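# Unpeg postcards, stack them on mat, box clothespins

## Task

Remove every postcard from the line and lay them all flat in one stack on the mat, and put every clothespin into the box.

## Robot and tools

Robot: two arms, left_arm and right_arm, each ending in a two-finger gripper. In the scene frame the origin sits at table-top height halfway between the nominal arm bases, +z points up, +x points out across the table, and left_arm is on the +y side. Image left/right does not match the arm names. Calibrated bases: left_arm at (-0.052, +0.361, 0) m, quat_wxyz (+1.000, 0, 0, -0.007); right_arm at (+0.020, -0.326, 0) m, quat_wxyz (+1.000, 0, 0, -0.006). A camera stand is fixed behind the arms.

Frames: hand poses, velocities, targets and wrist-camera poses are given in that arm's own base frame. Fixed cameras and the table use the scene frame. Offsets you send are along the axes of that arm's current Hand target. Fingers point along the gripper's +z and open and close along its y. end_effector_position is the spot between the pads, about 1 cm behind the tips. Printed poses can be off by a few cm, more at long reach.

The 14-number row, used by both execute_actions and move: one flat list covering both arms. Numbers 1-7 are left_arm: dx, dy, dz, rx, ry, rz, opening. Numbers 8-14 are right_arm in the same order. All values lie in [-1, 1]. dx to rz are an offset from that arm's Hand target at the start of the action or move, not an absolute pose. 1.0 equals 0.6 m or 180 degrees. rx, ry, rz form a single rotation vector. The opening is absolute: +1 is fully open (0.093 m) and -1 is closed. Six zeros re-request the current Hand target. Sending 0 as an opening closes partway; to keep a gripper unchanged, resend its current opening.

execute_actions(actions, cameras): actions is a list of actions. Each action is a table of up to 15 rows, one row per 1/30 s step. If there are fewer than 15 rows, the last row is held for the remaining steps. Every row counts from the start pose of that action. Repeating the same offset in a later action moves the arm further. An empty actions list returns the state with all camera images. cameras takes names, ["all"] or [].

move(target, speed, blend, opening_speed, grip_force, blocking, cameras): drives each gripper in a straight line toward its target. target is one 14-number row, or a list of up to 15 rows, all counted from the same starting Hand targets. Options:
- speed: m/s, 0.002 to 2.9, default 0.25. Turning is capped at twice this value in rad/s.
- blend: corner rounding in metres. 0 stops at each waypoint.
- opening_speed: rate of finger change per second on the -1..+1 scale, at least 0.2.
- grip_force: newtons per pad, 10 to 50. It persists until changed. Lower values close slowly.
- blocking=false: returns after about 0.5 s while the move keeps running.
Moves do not avoid obstacles or the other arm, and a gripper can lag or overshoot at speed. Don't route a path close to an arm's own base, since this can flip its shoulder posture; go around instead. The result adds a move: line:
- done: at rest within 10 mm and 2 degrees of the target.
- off_target, moving or fault: other endings.
- held: a check withheld a step, or the clearance check ended the move.
- limits=paced: the sent pose was clipped.
- limits=held: a check withheld steps.
None of these tells you whether the gripper is touching anything.

wait(seconds 0-10): lets the scene run on the last commands. A running move continues. stop(): brakes a running move. Fast moves need more room to brake. zoom_image(camera, region=[x0,y0,x1,y1]): region is in pixels, at most 504x504, on cam_high, cam_left_wrist or cam_right_wrist (each 896x504). It only works on the latest images. finished_scene(scene): ends the current scene for good; give the current scene's number.

Results report, per arm: end_effector_position and end_effector_quat_wxyz in the base frame, and Hand target, which is the last commanded pose after clipping and the base for your next offsets. The gripper often rests short of its Hand target. Send the missing distance as an offset, and correct any tilt.

The controller caps orientation to within 40 degrees of the measured one per step. Small moves may not happen or may go sideways.

Other result lines:
- Tool commands: current commands.
- Joint positions: each arm's list ends with its opening in metres.
- Joint torques: include gravity, have per-unit offsets, and numbers 1-3 wrap at ±28 N m.
- Joint velocities: may be left out if within noise.
- Step readings: only from execute_actions.
- MOTOR HOT: shown from 75 °C. At 90 °C the arm folds and idles; at 100 °C it goes limp. Holding loads, stretching out or pushing into unreachable poses heats motors.

Gripping: grip_measured shows the motor position, +1 open and -1 closed. The pads meet at about -0.94 and add about 0.0208 per mm of object width. Readings can be up to 0.02 high. To grip a rigid part firmly, send a value at least 0.24 below the reading for its width, and keep sending it to hold. To release, send a value well above that width's reading. A reading below -0.94 does not prove a thin card is held; check with the cameras. Joint limits (rad): waist -2.618..3.054, shoulder 0..3.142, elbow 0..3.142 (straight 2.901), wrist pitch and yaw ±1.571, wrist roll ±2.094.

Avoid: dropping parts or releasing them while they move, slamming into or pressing hard on the table or fixtures, and letting anything fall off the table. Keep the grippers and wrist cameras apart, never close one gripper on the other, and keep strain off the camera cables. Stuck arms keep pushing; command the target back past the gripper to stop. Objects may occasionally be nudged by outside pushes.

Each tool is called after "Call:" as name(argument=value, ...) on one line, values as JSON.

## Session

Call:
execute_actions(actions=[])

Scene clock: 0.00 s.
left_arm: end_effector_position=(+0.3037, +0.0556, +0.1588) grip_measured=+1.000 end_effector_quat_wxyz=(+0.528, -0.211, +0.808, +0.152) | right_arm: end_effector_position=(+0.3266, +0.0103, +0.1070) grip_measured=+1.000 end_effector_quat_wxyz=(+0.572, -0.099, +0.811, -0.070)
Joint positions: left_arm=[-0.135 0.937 0.436 -0.001 -0.607 -0.279 0.093] | right_arm=[0.061 1.127 0.181 0.604 0.056 -0.223 0.093]
Joint velocities: within noise
Joint torques (N m): no reading
Motor temperatures (°C): left_arm=[22 23 22 21 20 20 19] | right_arm=[19 21 22 19 20 21 19]
Heat: left arm: 23 °C; right arm: 22 °C.
Hand target: left_arm +0.3054, +0.0554, +0.1641; +0.534, -0.212, +0.805, +0.150 | right_arm +0.3316, +0.0107, +0.1197; +0.589, -0.097, +0.799, -0.070
Tool commands: left_gripper/opening=+1.0 right_gripper/opening=+1.0

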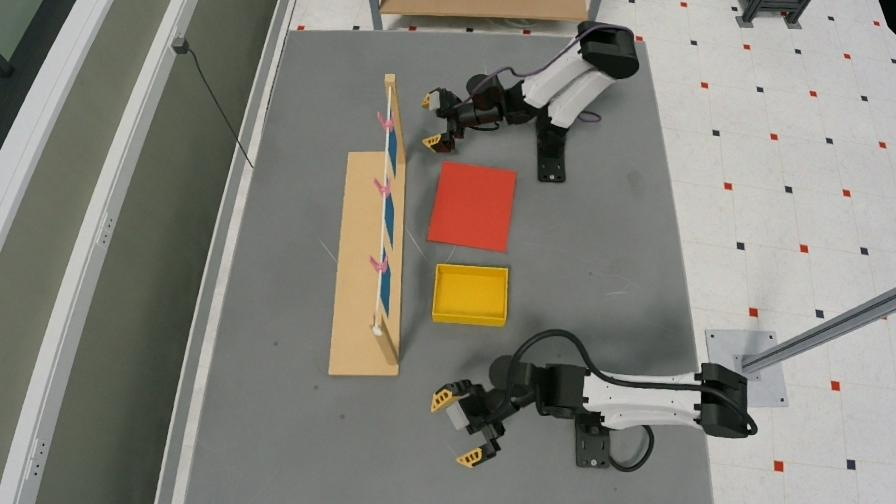

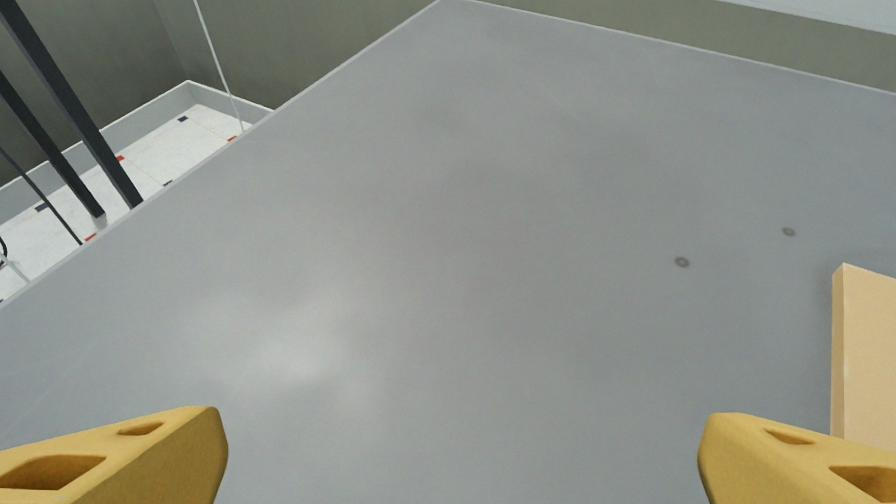

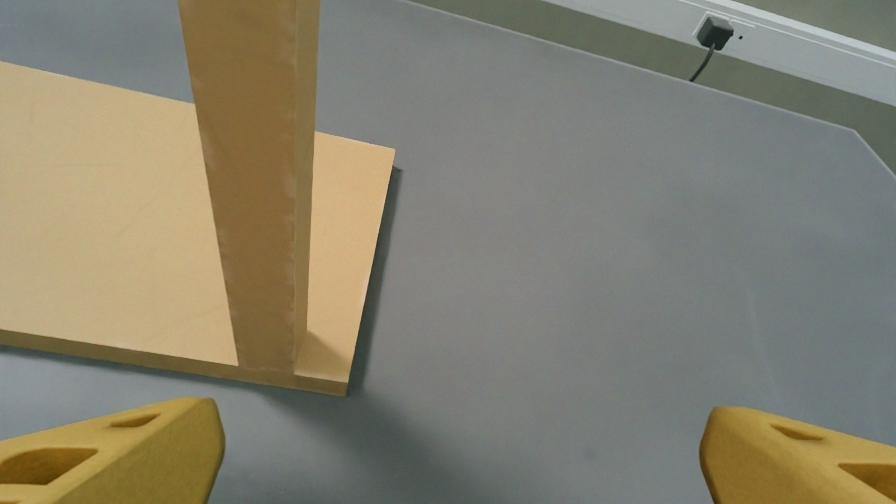

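Call:
zoom_image(camera="cam_high", region=[310, 60, 530, 390])

Call:
zoom_image(camera="cam_high", region=[350, 70, 440, 220])

Call:
zoom_image(camera="cam_high", region=[350, 220, 440, 370])

Scaled by 1.527 from the camera's 896x504 image, which has a finer 1280x720 frame.

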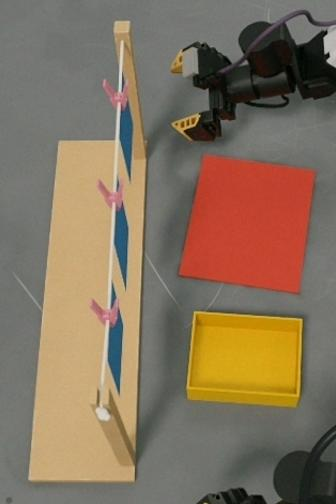

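Scaled by 3.360 from the camera's 896x504 image, which has a finer 1280x720 frame.

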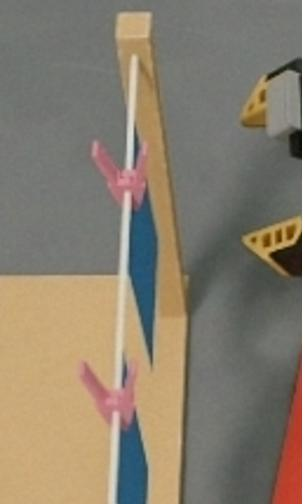

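Scaled by 3.360 from the camera's 896x504 image, which has a finer 1280x720 frame.

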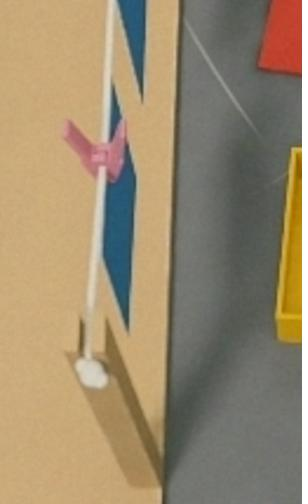

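Call:
move(target=[-0.1305,-0.0303,-0.1905,0.1659,-0.1242,0.0284,1,-0.2238,0.0127,-0.2085,0.0123,-0.0956,0.0760,1], cameras=["all"])

Scene clock: 4.53 s.
left_arm: end_effector_position=(+0.2524, +0.0009, +0.2725) grip_measured=+1.000 end_effector_quat_wxyz=(+0.702, -0.006, +0.712, -0.001) | right_arm: end_effector_position=(+0.2516, +0.0511, +0.2593) grip_measured=+1.000 end_effector_quat_wxyz=(+0.692, -0.017, +0.722, -0.013)
Joint positions: left_arm=[-0.001 0.327 0.399 -0.085 -0.007 -0.01 0.093] | right_arm=[0.543 0.401 0.375 -0.023 0.537 -0.017 0.093]
Joint torques (N m): left_arm=[0.55 0.36 8.66 2.19 0 0.21] | right_arm=[0.28 0.5 9.28 1.89 0.24 0.14]
Heat: left arm: 23 °C; right arm: 23 °C.
Hand target: left_arm +0.2503, +0.0004, +0.2800; +0.707, +0.000, +0.707, +0.000 | right_arm +0.2500, +0.0499, +0.2796; +0.708, +0.000, +0.706, +0.000
Off the commanded pose: left_arm 0.008 m, 1 deg | right_arm 0.020 m, 4 deg.
move: off_target (right_arm)

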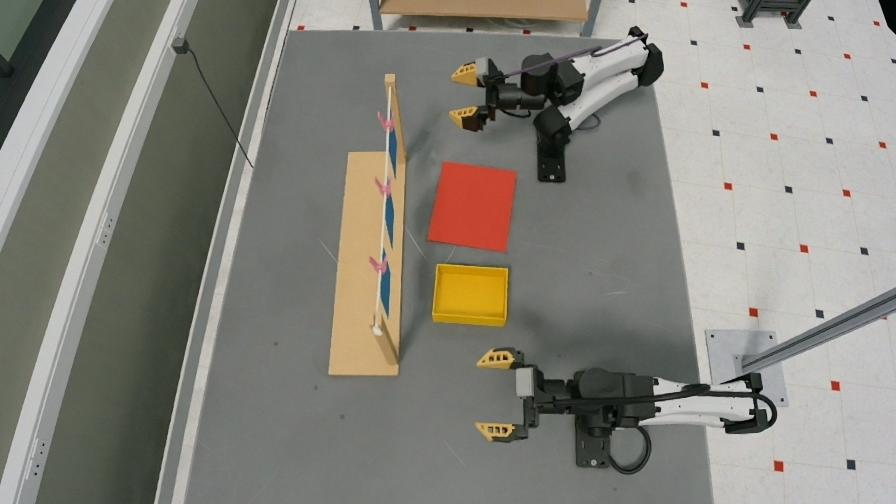

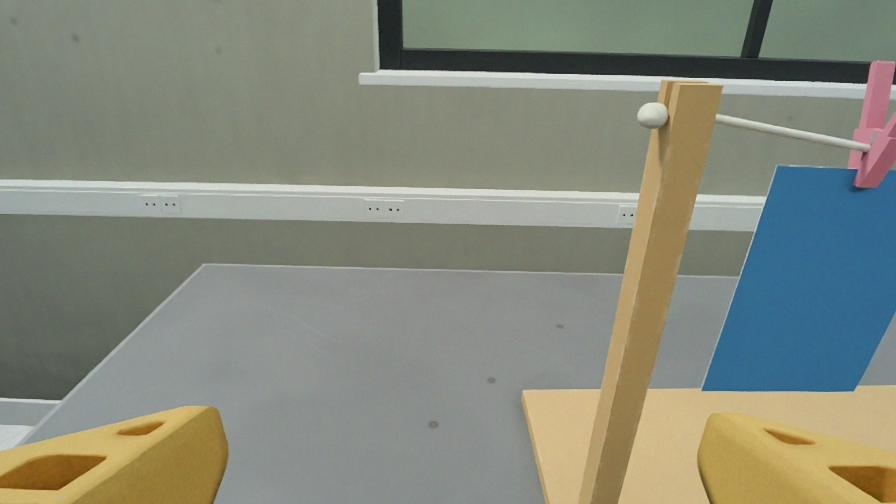

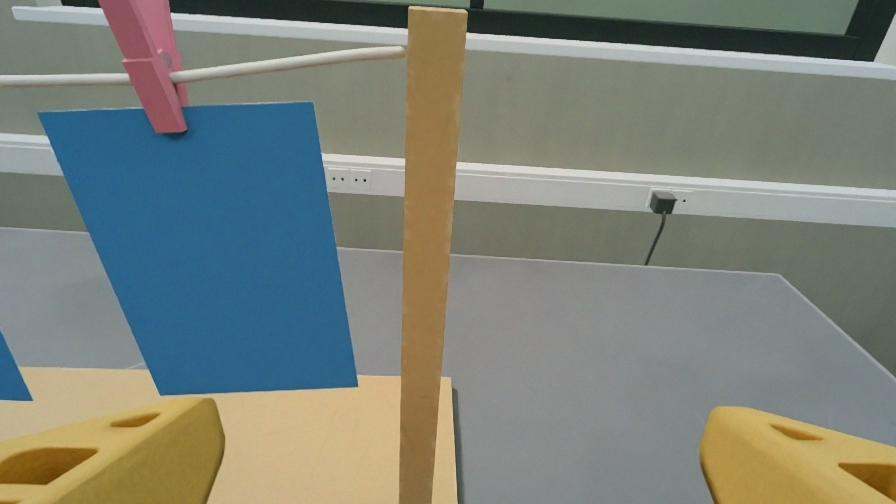

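Call:
move(target=[-0.05,-0.1667,0,0,0,0,1,-0.05,0.1667,0,0,0,0,1], cameras=["all"])

Scene clock: 7.00 s.
left_arm: end_effector_position=(+0.2492, -0.1012, +0.2920) grip_measured=+1.000 end_effector_quat_wxyz=(+0.695, +0.017, +0.719, +0.009) | right_arm: end_effector_position=(+0.2486, +0.1501, +0.2899) grip_measured=+1.000 end_effector_quat_wxyz=(+0.696, -0.022, +0.717, -0.014)
Joint positions: left_arm=[-0.887 0.615 0.518 0.044 -0.874 -0.005 0.093] | right_arm=[1.075 0.835 0.557 0.215 1.063 0.005 0.093]
Joint torques (N m): left_arm=[0.2 0.23 10.06 2.31 -0.24 0.17] | right_arm=[-0.27 -0.79 9.46 1.89 0.24 -0.1]
Heat: left arm: 23 °C; right arm: 24 °C.
Hand target: left_arm +0.2502, -0.0995, +0.3103; +0.707, +0.000, +0.707, +0.000 | right_arm +0.2500, +0.1498, +0.3097; +0.708, +0.000, +0.706, +0.000
Off the commanded pose: left_arm 0.018 m, 3 deg | right_arm 0.020 m, 4 deg.
move: off_target (left_arm, right_arm)

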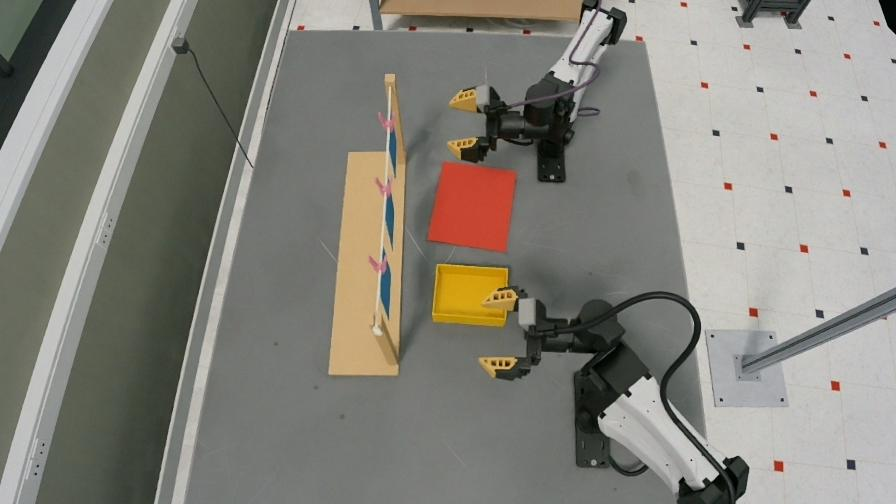

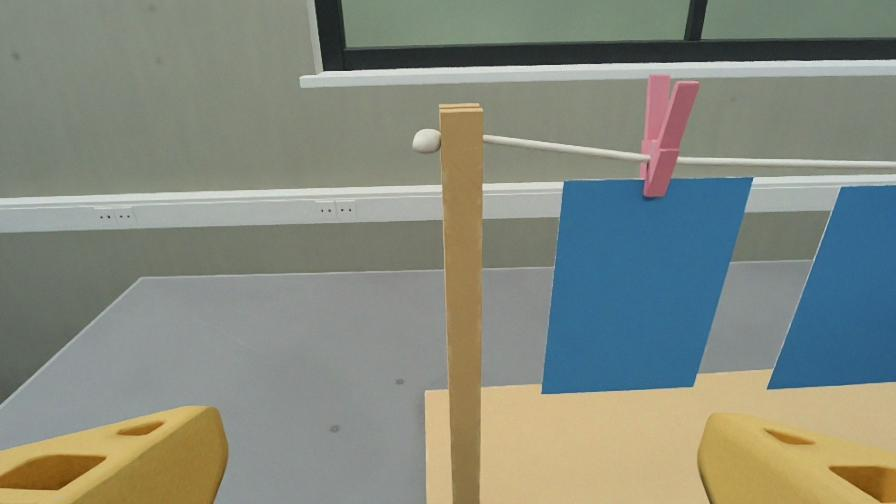

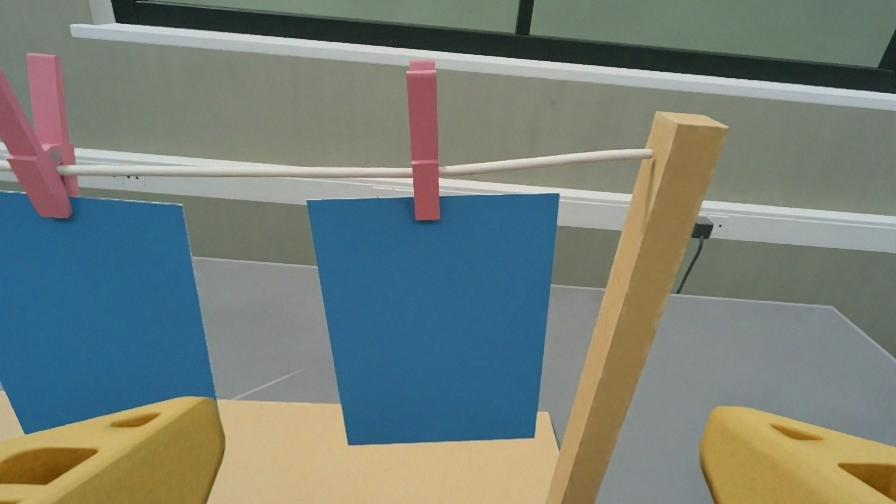

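Call:
move(target=[[0.149,-0.2375,0.114,0.3573,-0.0989,-0.063,0.1,-0.117,-0.083,0,-0.3867,0.0727,-0.0509,0.3],[0.298,-0.475,0.228,0.3573,-0.0989,-0.063,0.1,-0.1005,-0.1347,0.128,-0.3867,0.0727,-0.0509,0.3]], blend=[0.03,0], cameras=["all"])

Scene clock: 23.03 s.
left_arm: end_effector_position=(+0.3856, -0.3845, +0.1051) grip_measured=+0.103 end_effector_quat_wxyz=(+0.608, +0.342, +0.581, -0.420) | right_arm: end_effector_position=(+0.3253, +0.0702, +0.3610) grip_measured=+0.301 end_effector_quat_wxyz=(+0.486, -0.445, +0.662, +0.357)
Joint positions: left_arm=[-0.635 2.326 0.997 1.434 0.499 -0.121 0.05] | right_arm=[-0.295 1.646 1.826 -1.577 -1.29 -1.348 0.06]
Joint torques (N m): left_arm=[0.03 -9.13 6.41 3.59 -0.19 0.21] | right_arm=[-0.57 -5.96 7.19 0.46 -0.7 -0.24]
Motor temperatures (°C): left_arm=[22 23 27 28 20 20 19] | right_arm=[19 21 25 23 21 21 19]
Heat: left arm: 28 °C; right arm: 25 °C.
Hand target: left_arm +0.3872, -0.3847, +0.1317; +0.691, +0.308, +0.483, -0.440 | right_arm +0.3266, +0.0690, +0.3701; +0.500, -0.455, +0.649, +0.349
Off the commanded pose: left_arm 0.027 m, 15 deg | right_arm 0.009 m, 3 deg.
joint sent to its limit (left arm) — joint 4 (wrist pitch), upper limit. The joint targets are off in orientation, not in position.
joint sent to its limit (right arm) — joint 4 (wrist pitch), lower limit. The joint targets still meet the commanded pose.
move: off_target (left_arm, right_arm)

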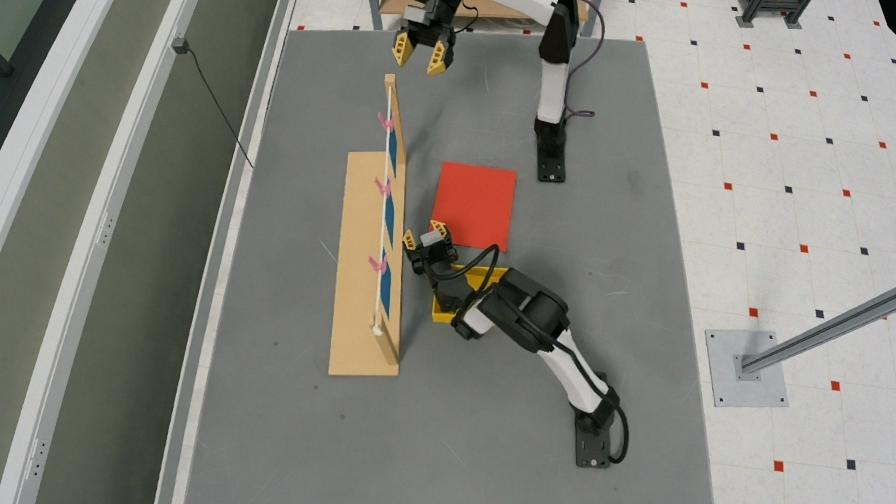

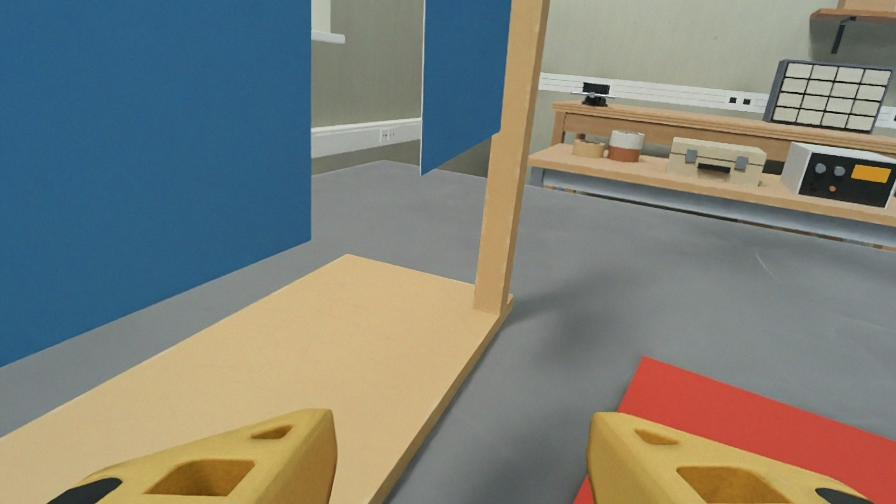

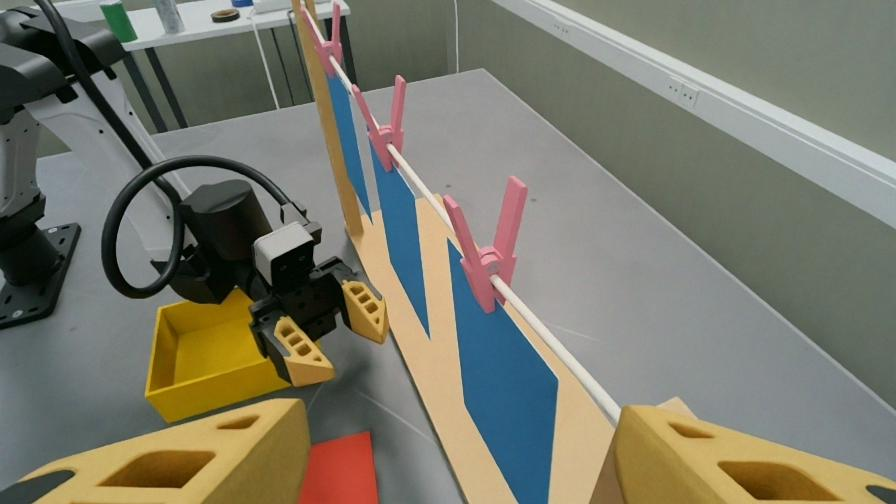

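Call:
move(target=[0.0413,-0.0235,0.1245,0,0,0,0.1,0,-0.0167,0.083,0,0,0,0.3], speed=0.15, cameras=["all"])

Scene clock: 27.50 s.
left_arm: end_effector_position=(+0.4082, -0.4660, +0.1192) grip_measured=+0.103 end_effector_quat_wxyz=(+0.662, +0.321, +0.520, -0.434) | right_arm: end_effector_position=(+0.3580, +0.1078, +0.3474) grip_measured=+0.301 end_effector_quat_wxyz=(+0.486, -0.446, +0.661, +0.359)
Joint positions: left_arm=[-0.754 2.564 1.404 1.434 0.367 -0.128 0.05] | right_arm=[-0.147 1.588 1.655 -1.034 -1.236 -0.898 0.06]
Joint torques (N m): left_arm=[0.29 -10.26 7.05 3.23 -0.22 0.07] | right_arm=[0.1 -9.28 4.79 1.25 -0.48 0]
Heat: left arm: 30 °C; right arm: 26 °C.
Hand target: left_arm +0.4077, -0.4619, +0.1340; +0.691, +0.308, +0.483, -0.440 | right_arm +0.3525, +0.1108, +0.3572; +0.499, -0.455, +0.649, +0.349
Off the commanded pose: left_arm 0.015 m, 6 deg | right_arm 0.012 m, 3 deg.
move: off_target (left_arm, right_arm)

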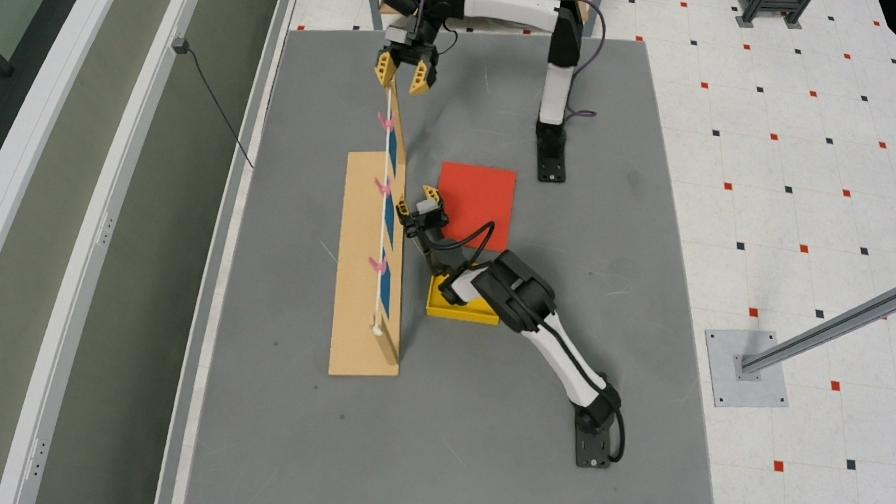

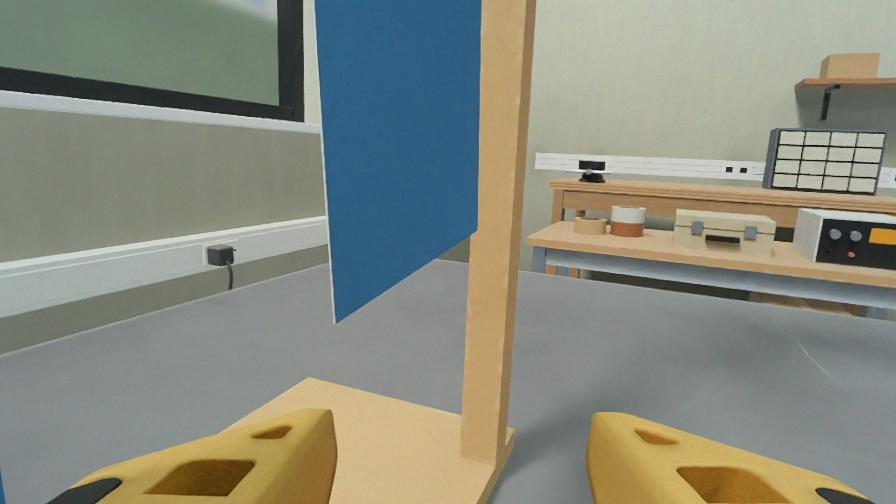

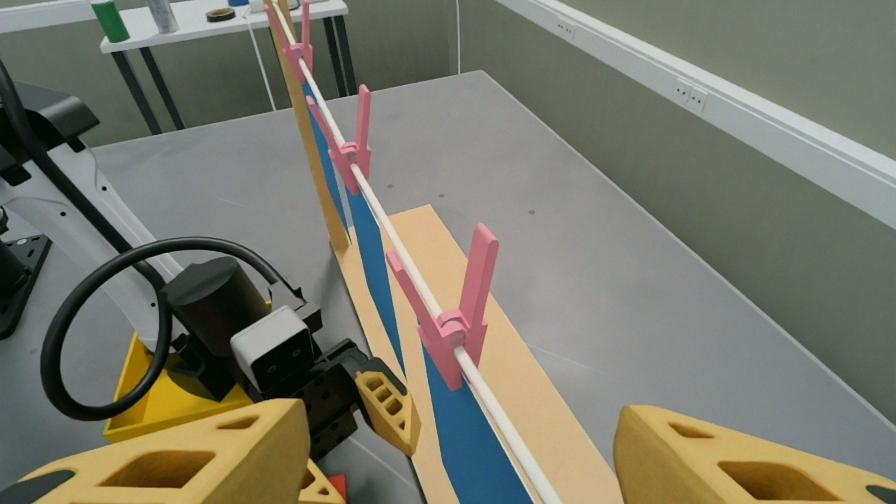

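Call:
zoom_image(camera="cam_high", region=[380, 150, 560, 340])

Call:
zoom_image(camera="cam_right_wrist", region=[0, 200, 460, 504])

Scaled by 2.653 from the camera's 896x504 image, which has a finer 1280x720 frame.

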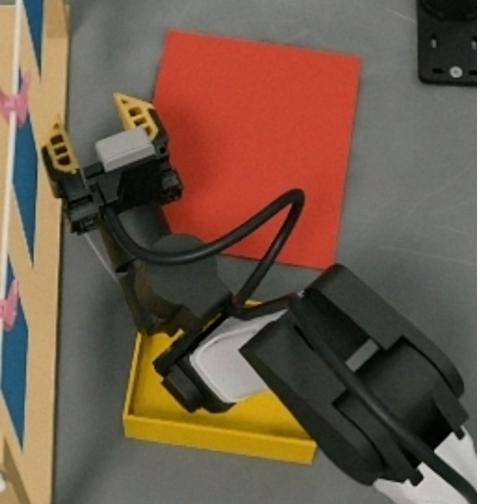

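Scaled by 1.096 from the camera's 896x504 image, which has a finer 1280x720 frame.

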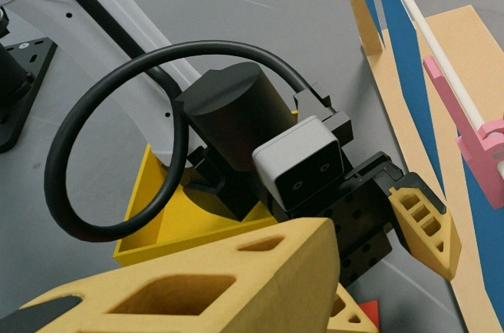

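Call:
move(target=[-0.006,-0.009,-0.002,-0.0272,0.0832,0.0061,0.1,0.01,0.01,0.06,0,0,0,0.3], speed=0.12, cameras=["all"])

Scene clock: 32.63 s.
left_arm: end_effector_position=(+0.4046, -0.4625, +0.1176) grip_measured=+0.103 end_effector_quat_wxyz=(+0.629, +0.338, +0.594, -0.371) | right_arm: end_effector_position=(+0.3616, +0.1413, +0.3453) grip_measured=+0.301 end_effector_quat_wxyz=(+0.505, -0.459, +0.643, +0.347)
Joint positions: left_arm=[-0.779 2.392 1.288 1.172 0.27 -0.035 0.05] | right_arm=[-0.039 1.51 1.502 -0.692 -1.174 -0.679 0.06]
Joint torques (N m): left_arm=[-0.39 -15.62 4.75 2.13 -0.18 0.23] | right_arm=[0.4 -7.17 4.36 1.28 -0.17 0.11]
Heat: left arm: 31 °C; right arm: 26 °C.
Hand target: left_arm +0.4018, -0.4621, +0.1371; +0.639, +0.338, +0.585, -0.369 | right_arm +0.3582, +0.1440, +0.3422; +0.499, -0.455, +0.649, +0.349
Off the commanded pose: left_arm 0.020 m, 2 deg | right_arm 0.005 m, 1 deg.
move: off_target (left_arm)

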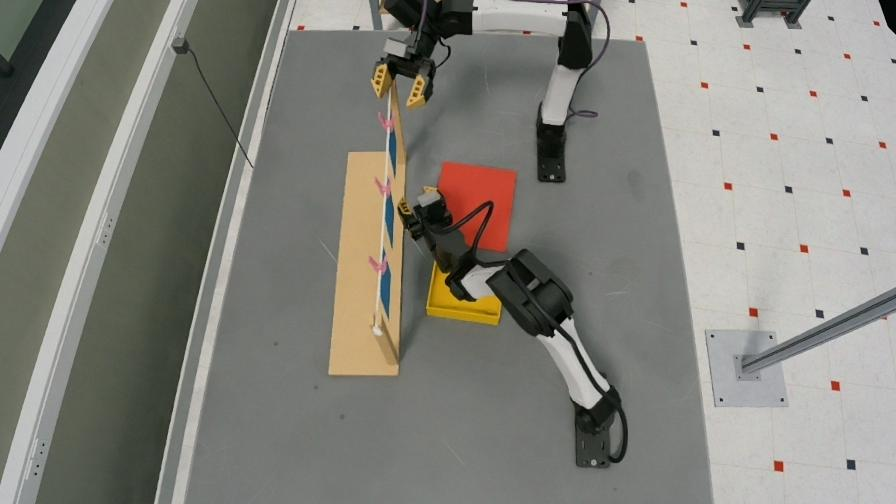

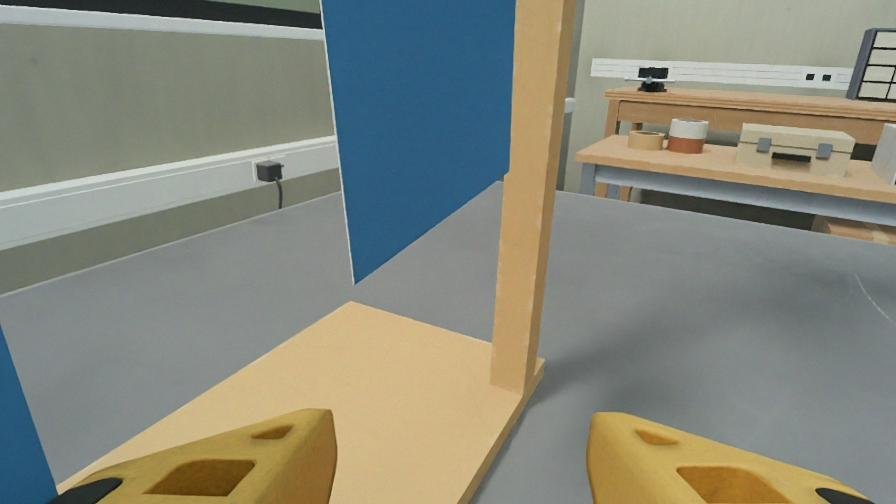

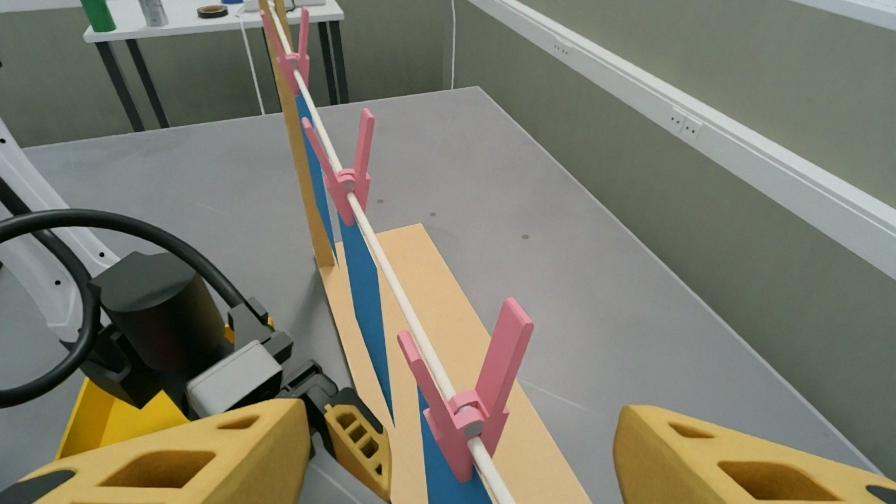

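Call:
move(target=[0.0267,0.0005,0.114,0,0,0,0.1,0.02,0,0.062,0,0,0,0.3], speed=0.1, cameras=["all"])

Scene clock: 35.37 s.
left_arm: end_effector_position=(+0.4341, -0.5177, +0.1305) grip_measured=+0.103 end_effector_quat_wxyz=(+0.636, +0.336, +0.586, -0.374) | right_arm: end_effector_position=(+0.3703, +0.1737, +0.3372) grip_measured=+0.301 end_effector_quat_wxyz=(+0.522, -0.471, +0.626, +0.337)
Joint positions: left_arm=[-0.814 2.541 1.645 0.987 0.237 -0.033 0.05] | right_arm=[0.063 1.498 1.4 -0.428 -1.1 -0.55 0.06]
Joint torques (N m): left_arm=[-0.28 -11.64 8.91 2.15 -0.19 0.25] | right_arm=[0.44 -5.89 3.74 1.14 -0.04 0.17]
Heat: left arm: 31 °C; right arm: 26 °C.
Hand target: left_arm +0.4369, -0.5221, +0.1272; +0.639, +0.338, +0.585, -0.369 | right_arm +0.3694, +0.1750, +0.3209; +0.499, -0.455, +0.649, +0.349
Off the commanded pose: left_arm 0.006 m, 1 deg | right_arm 0.016 m, 4 deg.
move: off_target (right_arm)

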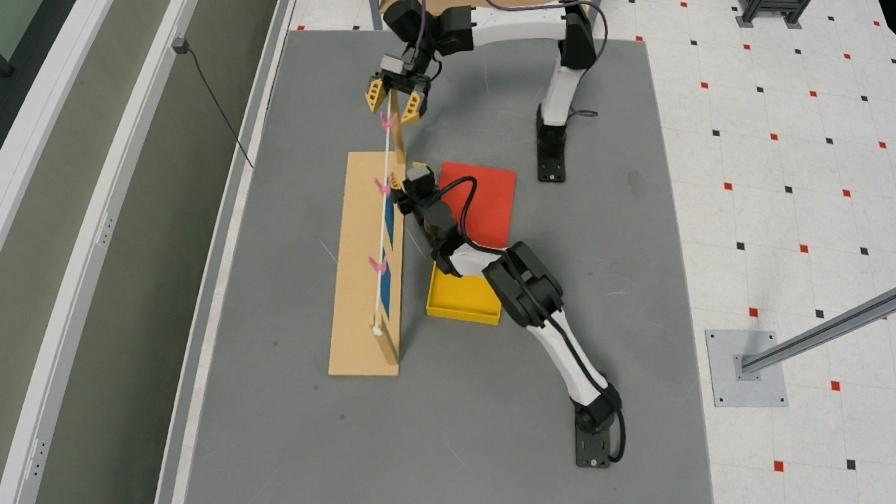

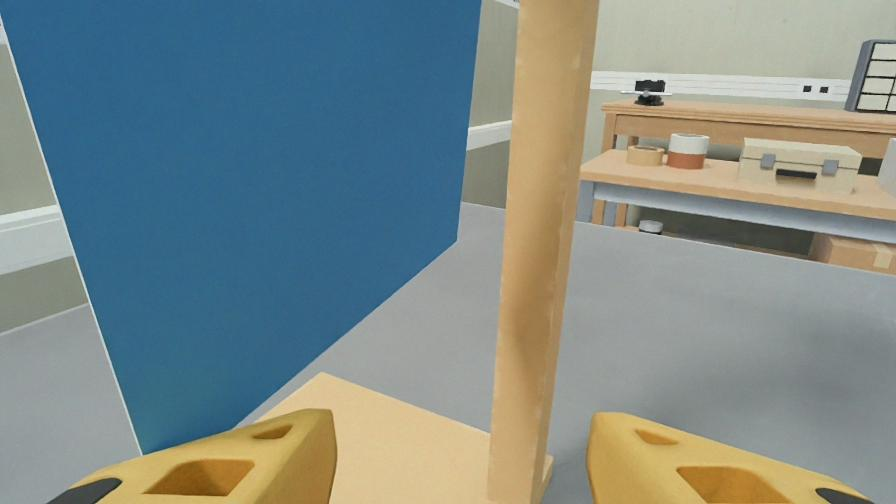

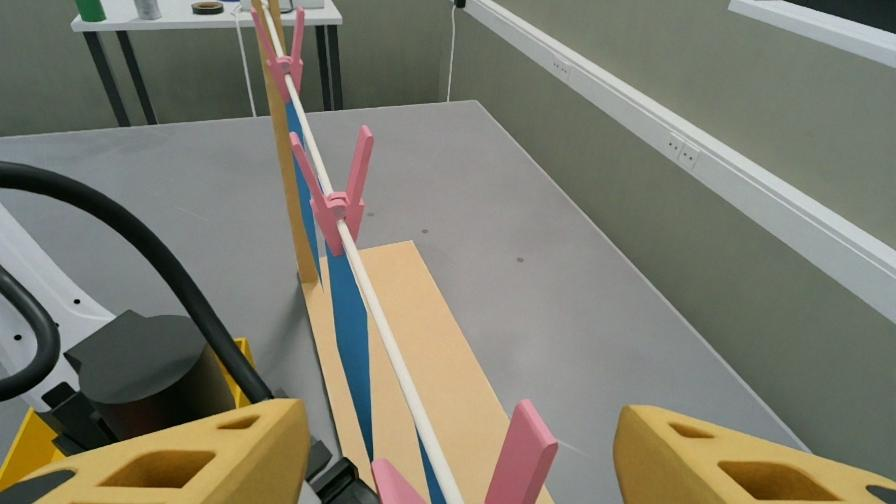

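Call:
zoom_image(camera="cam_left_wrist", region=[0, 200, 504, 504])

Call:
zoom_image(camera="cam_high", region=[350, 60, 450, 260])

Scaled by 1.000.

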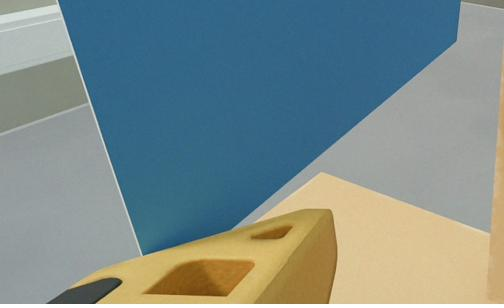

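Scaled by 2.520 from the camera's 896x504 image, which has a finer 1280x720 frame.

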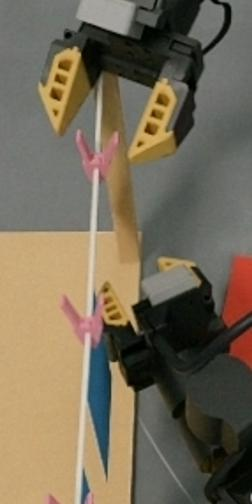

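Call:
move(target=[0.02,0,-0.114,0,0,0,0.1,0,0,0,0,0,0,0.3], speed=0.1, cameras=["all"])

Scene clock: 37.57 s.
left_arm: end_effector_position=(+0.4055, -0.4672, +0.0867) grip_measured=+0.103 end_effector_quat_wxyz=(+0.623, +0.336, +0.606, -0.364) | right_arm: end_effector_position=(+0.3704, +0.1737, +0.3373) grip_measured=+0.301 end_effector_quat_wxyz=(+0.522, -0.471, +0.626, +0.337)
Joint positions: left_arm=[-0.79 2.473 1.314 1.201 0.246 -0.033 0.05] | right_arm=[0.063 1.498 1.4 -0.428 -1.1 -0.548 0.06]
Joint torques (N m): left_arm=[0.55 -15.25 4.12 2.58 0.04 0.22] | right_arm=[0.21 -5.71 3.78 1.16 -0.03 0.14]
Motor temperatures (°C): left_arm=[22 28 28 31 20 20 19] | right_arm=[19 23 26 22 21 21 19]
Heat: left arm: 31 °C; right arm: 26 °C.
Hand target: left_arm +0.4033, -0.4641, +0.1091; +0.639, +0.338, +0.585, -0.369 | right_arm +0.3694, +0.1750, +0.3210; +0.499, -0.456, +0.649, +0.349
Off the commanded pose: left_arm 0.023 m, 3 deg | right_arm 0.016 m, 4 deg.
move: off_target (left_arm, right_arm)

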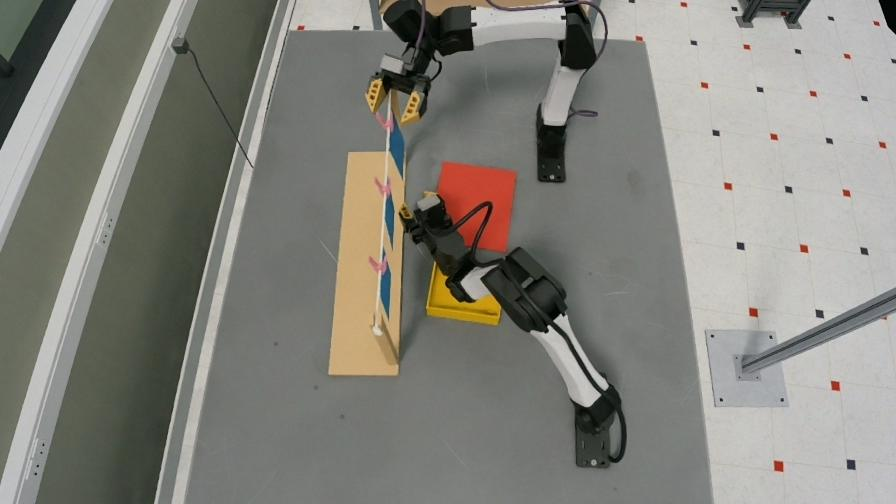

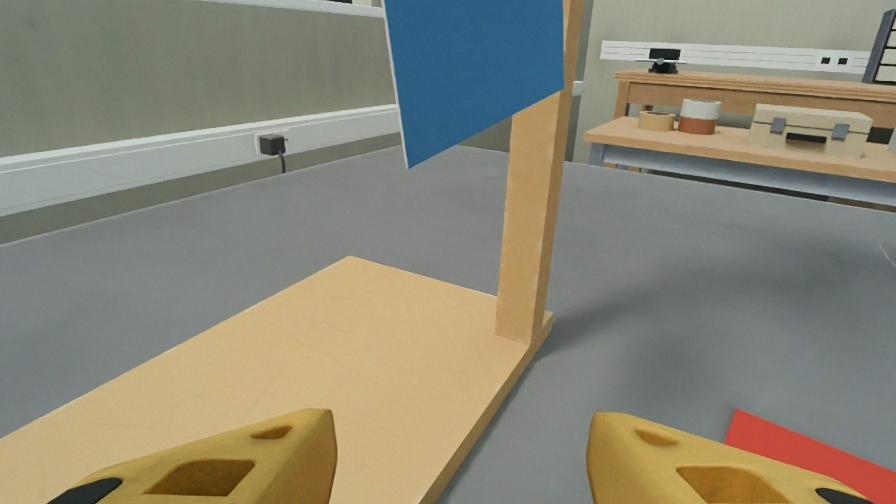

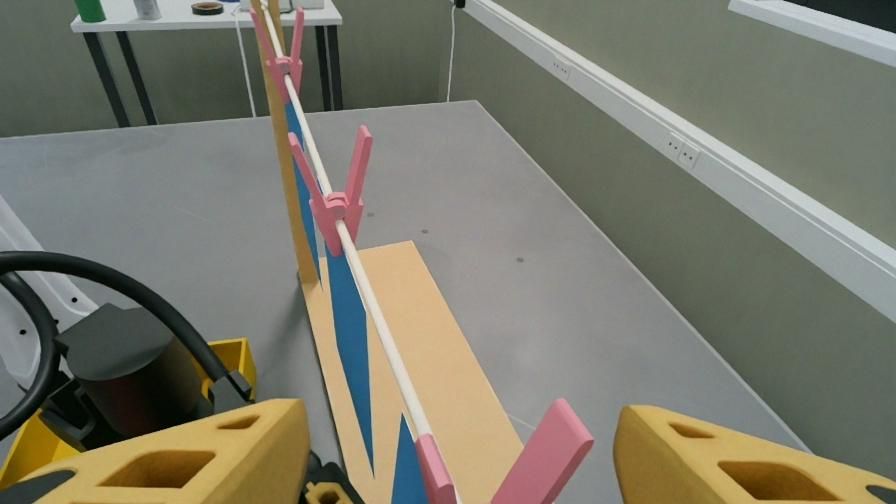

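Call:
wait(seconds=0.5, cameras=["all"])

Scene clock: 38.20 s.
left_arm: end_effector_position=(+0.4055, -0.4672, +0.0867) grip_measured=+0.103 end_effector_quat_wxyz=(+0.623, +0.336, +0.606, -0.364) | right_arm: end_effector_position=(+0.3704, +0.1737, +0.3373) grip_measured=+0.301 end_effector_quat_wxyz=(+0.522, -0.471, +0.626, +0.337)
Joint positions: left_arm=[-0.79 2.473 1.314 1.201 0.246 -0.033 0.05] | right_arm=[0.063 1.498 1.4 -0.428 -1.1 -0.548 0.06]
Joint torques (N m): left_arm=[0.54 -15.25 4.14 2.58 0.03 0.22] | right_arm=[0.27 -5.89 3.92 1.19 0.02 0.23]
Heat: left arm: 31 °C; right arm: 26 °C.
Hand target: left_arm +0.4033, -0.4641, +0.1091; +0.639, +0.338, +0.585, -0.369 | right_arm +0.3694, +0.1750, +0.3210; +0.499, -0.456, +0.649, +0.349
Tool commands: left_gripper/opening=+0.1 right_gripper/opening=+0.3
Off the commanded pose: left_arm 0.023 m, 3 deg | right_arm 0.016 m, 4 deg.
wait: 0.50 s; at rest by 0.03 s

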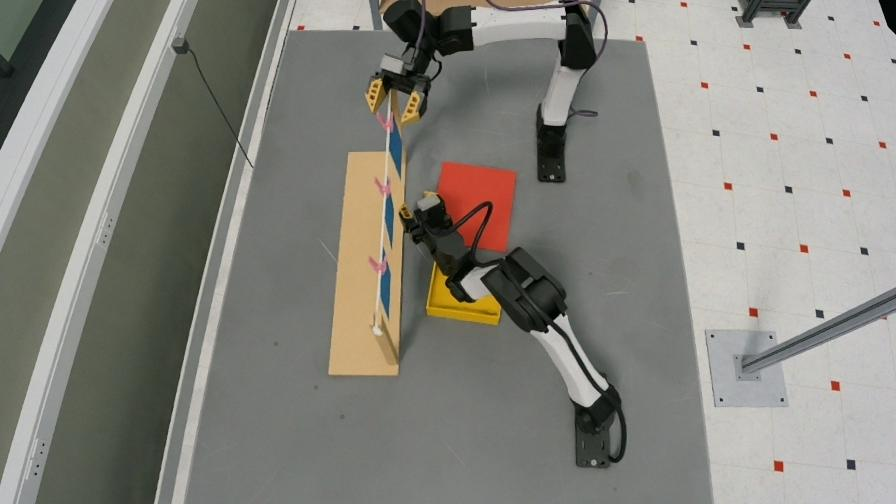

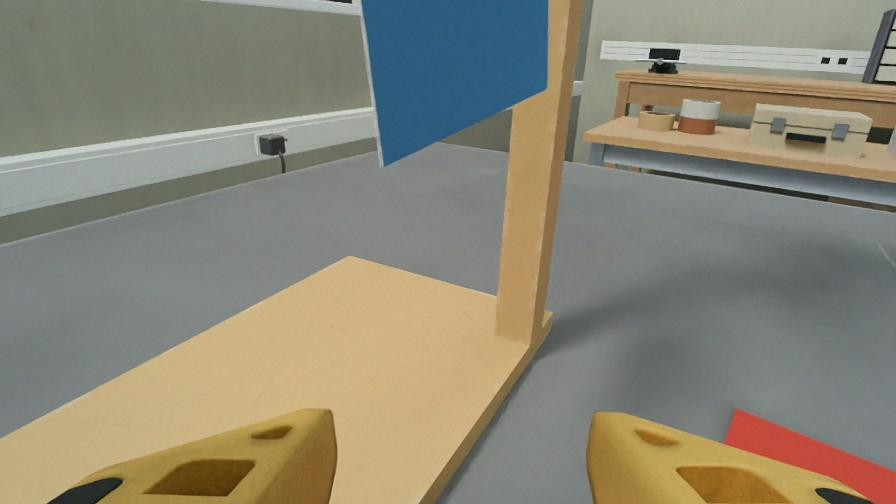

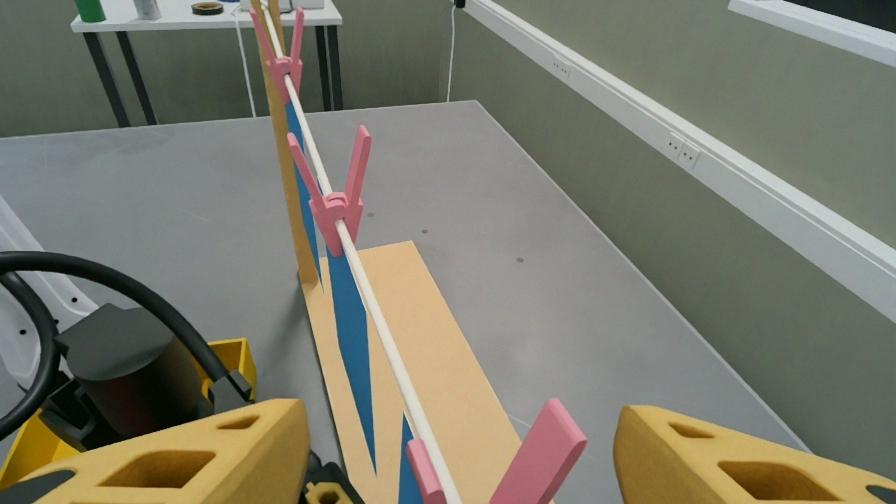

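Call:
move(target=[0.0248,0.0007,0.110,0,0,0,0.1,0,0,0,0,0,0,0.3], speed=0.08, cameras=["all"])

Scene clock: 40.17 s.
left_arm: end_effector_position=(+0.4347, -0.5177, +0.1040) grip_measured=+0.103 end_effector_quat_wxyz=(+0.636, +0.336, +0.585, -0.374) | right_arm: end_effector_position=(+0.3704, +0.1737, +0.3373) grip_measured=+0.301 end_effector_quat_wxyz=(+0.522, -0.471, +0.626, +0.337)
Joint positions: left_arm=[-0.814 2.61 1.656 1.046 0.237 -0.033 0.05] | right_arm=[0.063 1.498 1.4 -0.428 -1.1 -0.548 0.06]
Joint torques (N m): left_arm=[-0.29 -11.75 8.75 2.13 -0.19 0.23] | right_arm=[0.54 -6.06 3.63 1.19 -0.04 0.2]
Heat: left arm: 31 °C; right arm: 26 °C.
Hand target: left_arm +0.4372, -0.5219, +0.1000; +0.639, +0.338, +0.585, -0.369 | right_arm +0.3694, +0.1750, +0.3210; +0.499, -0.456, +0.649, +0.349
Off the commanded pose: left_arm 0.006 m, 1 deg | right_arm 0.016 m, 4 deg.
move: off_target (right_arm)

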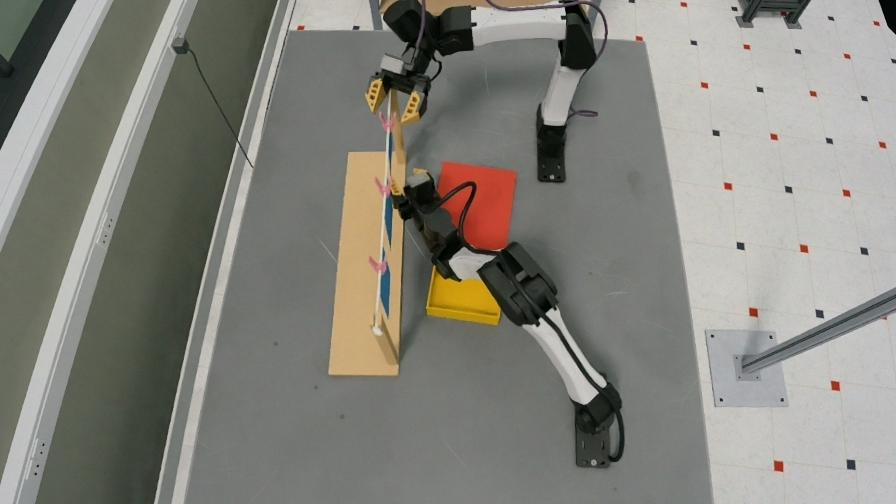

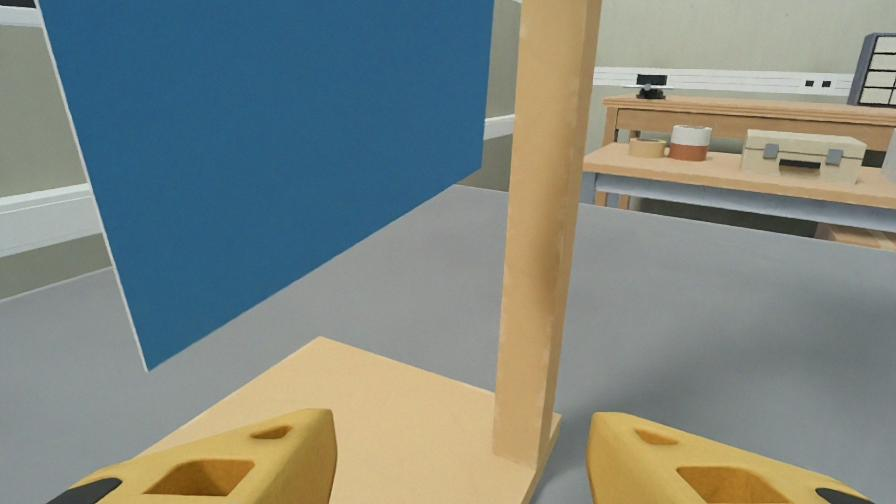

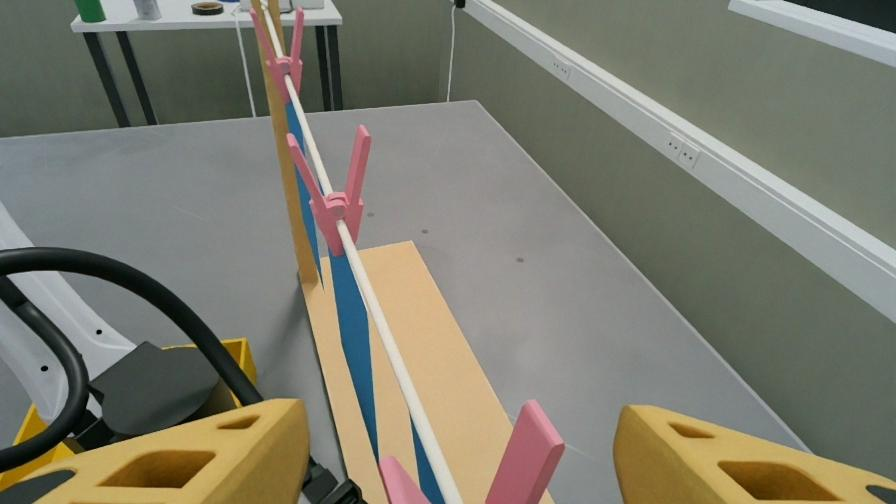

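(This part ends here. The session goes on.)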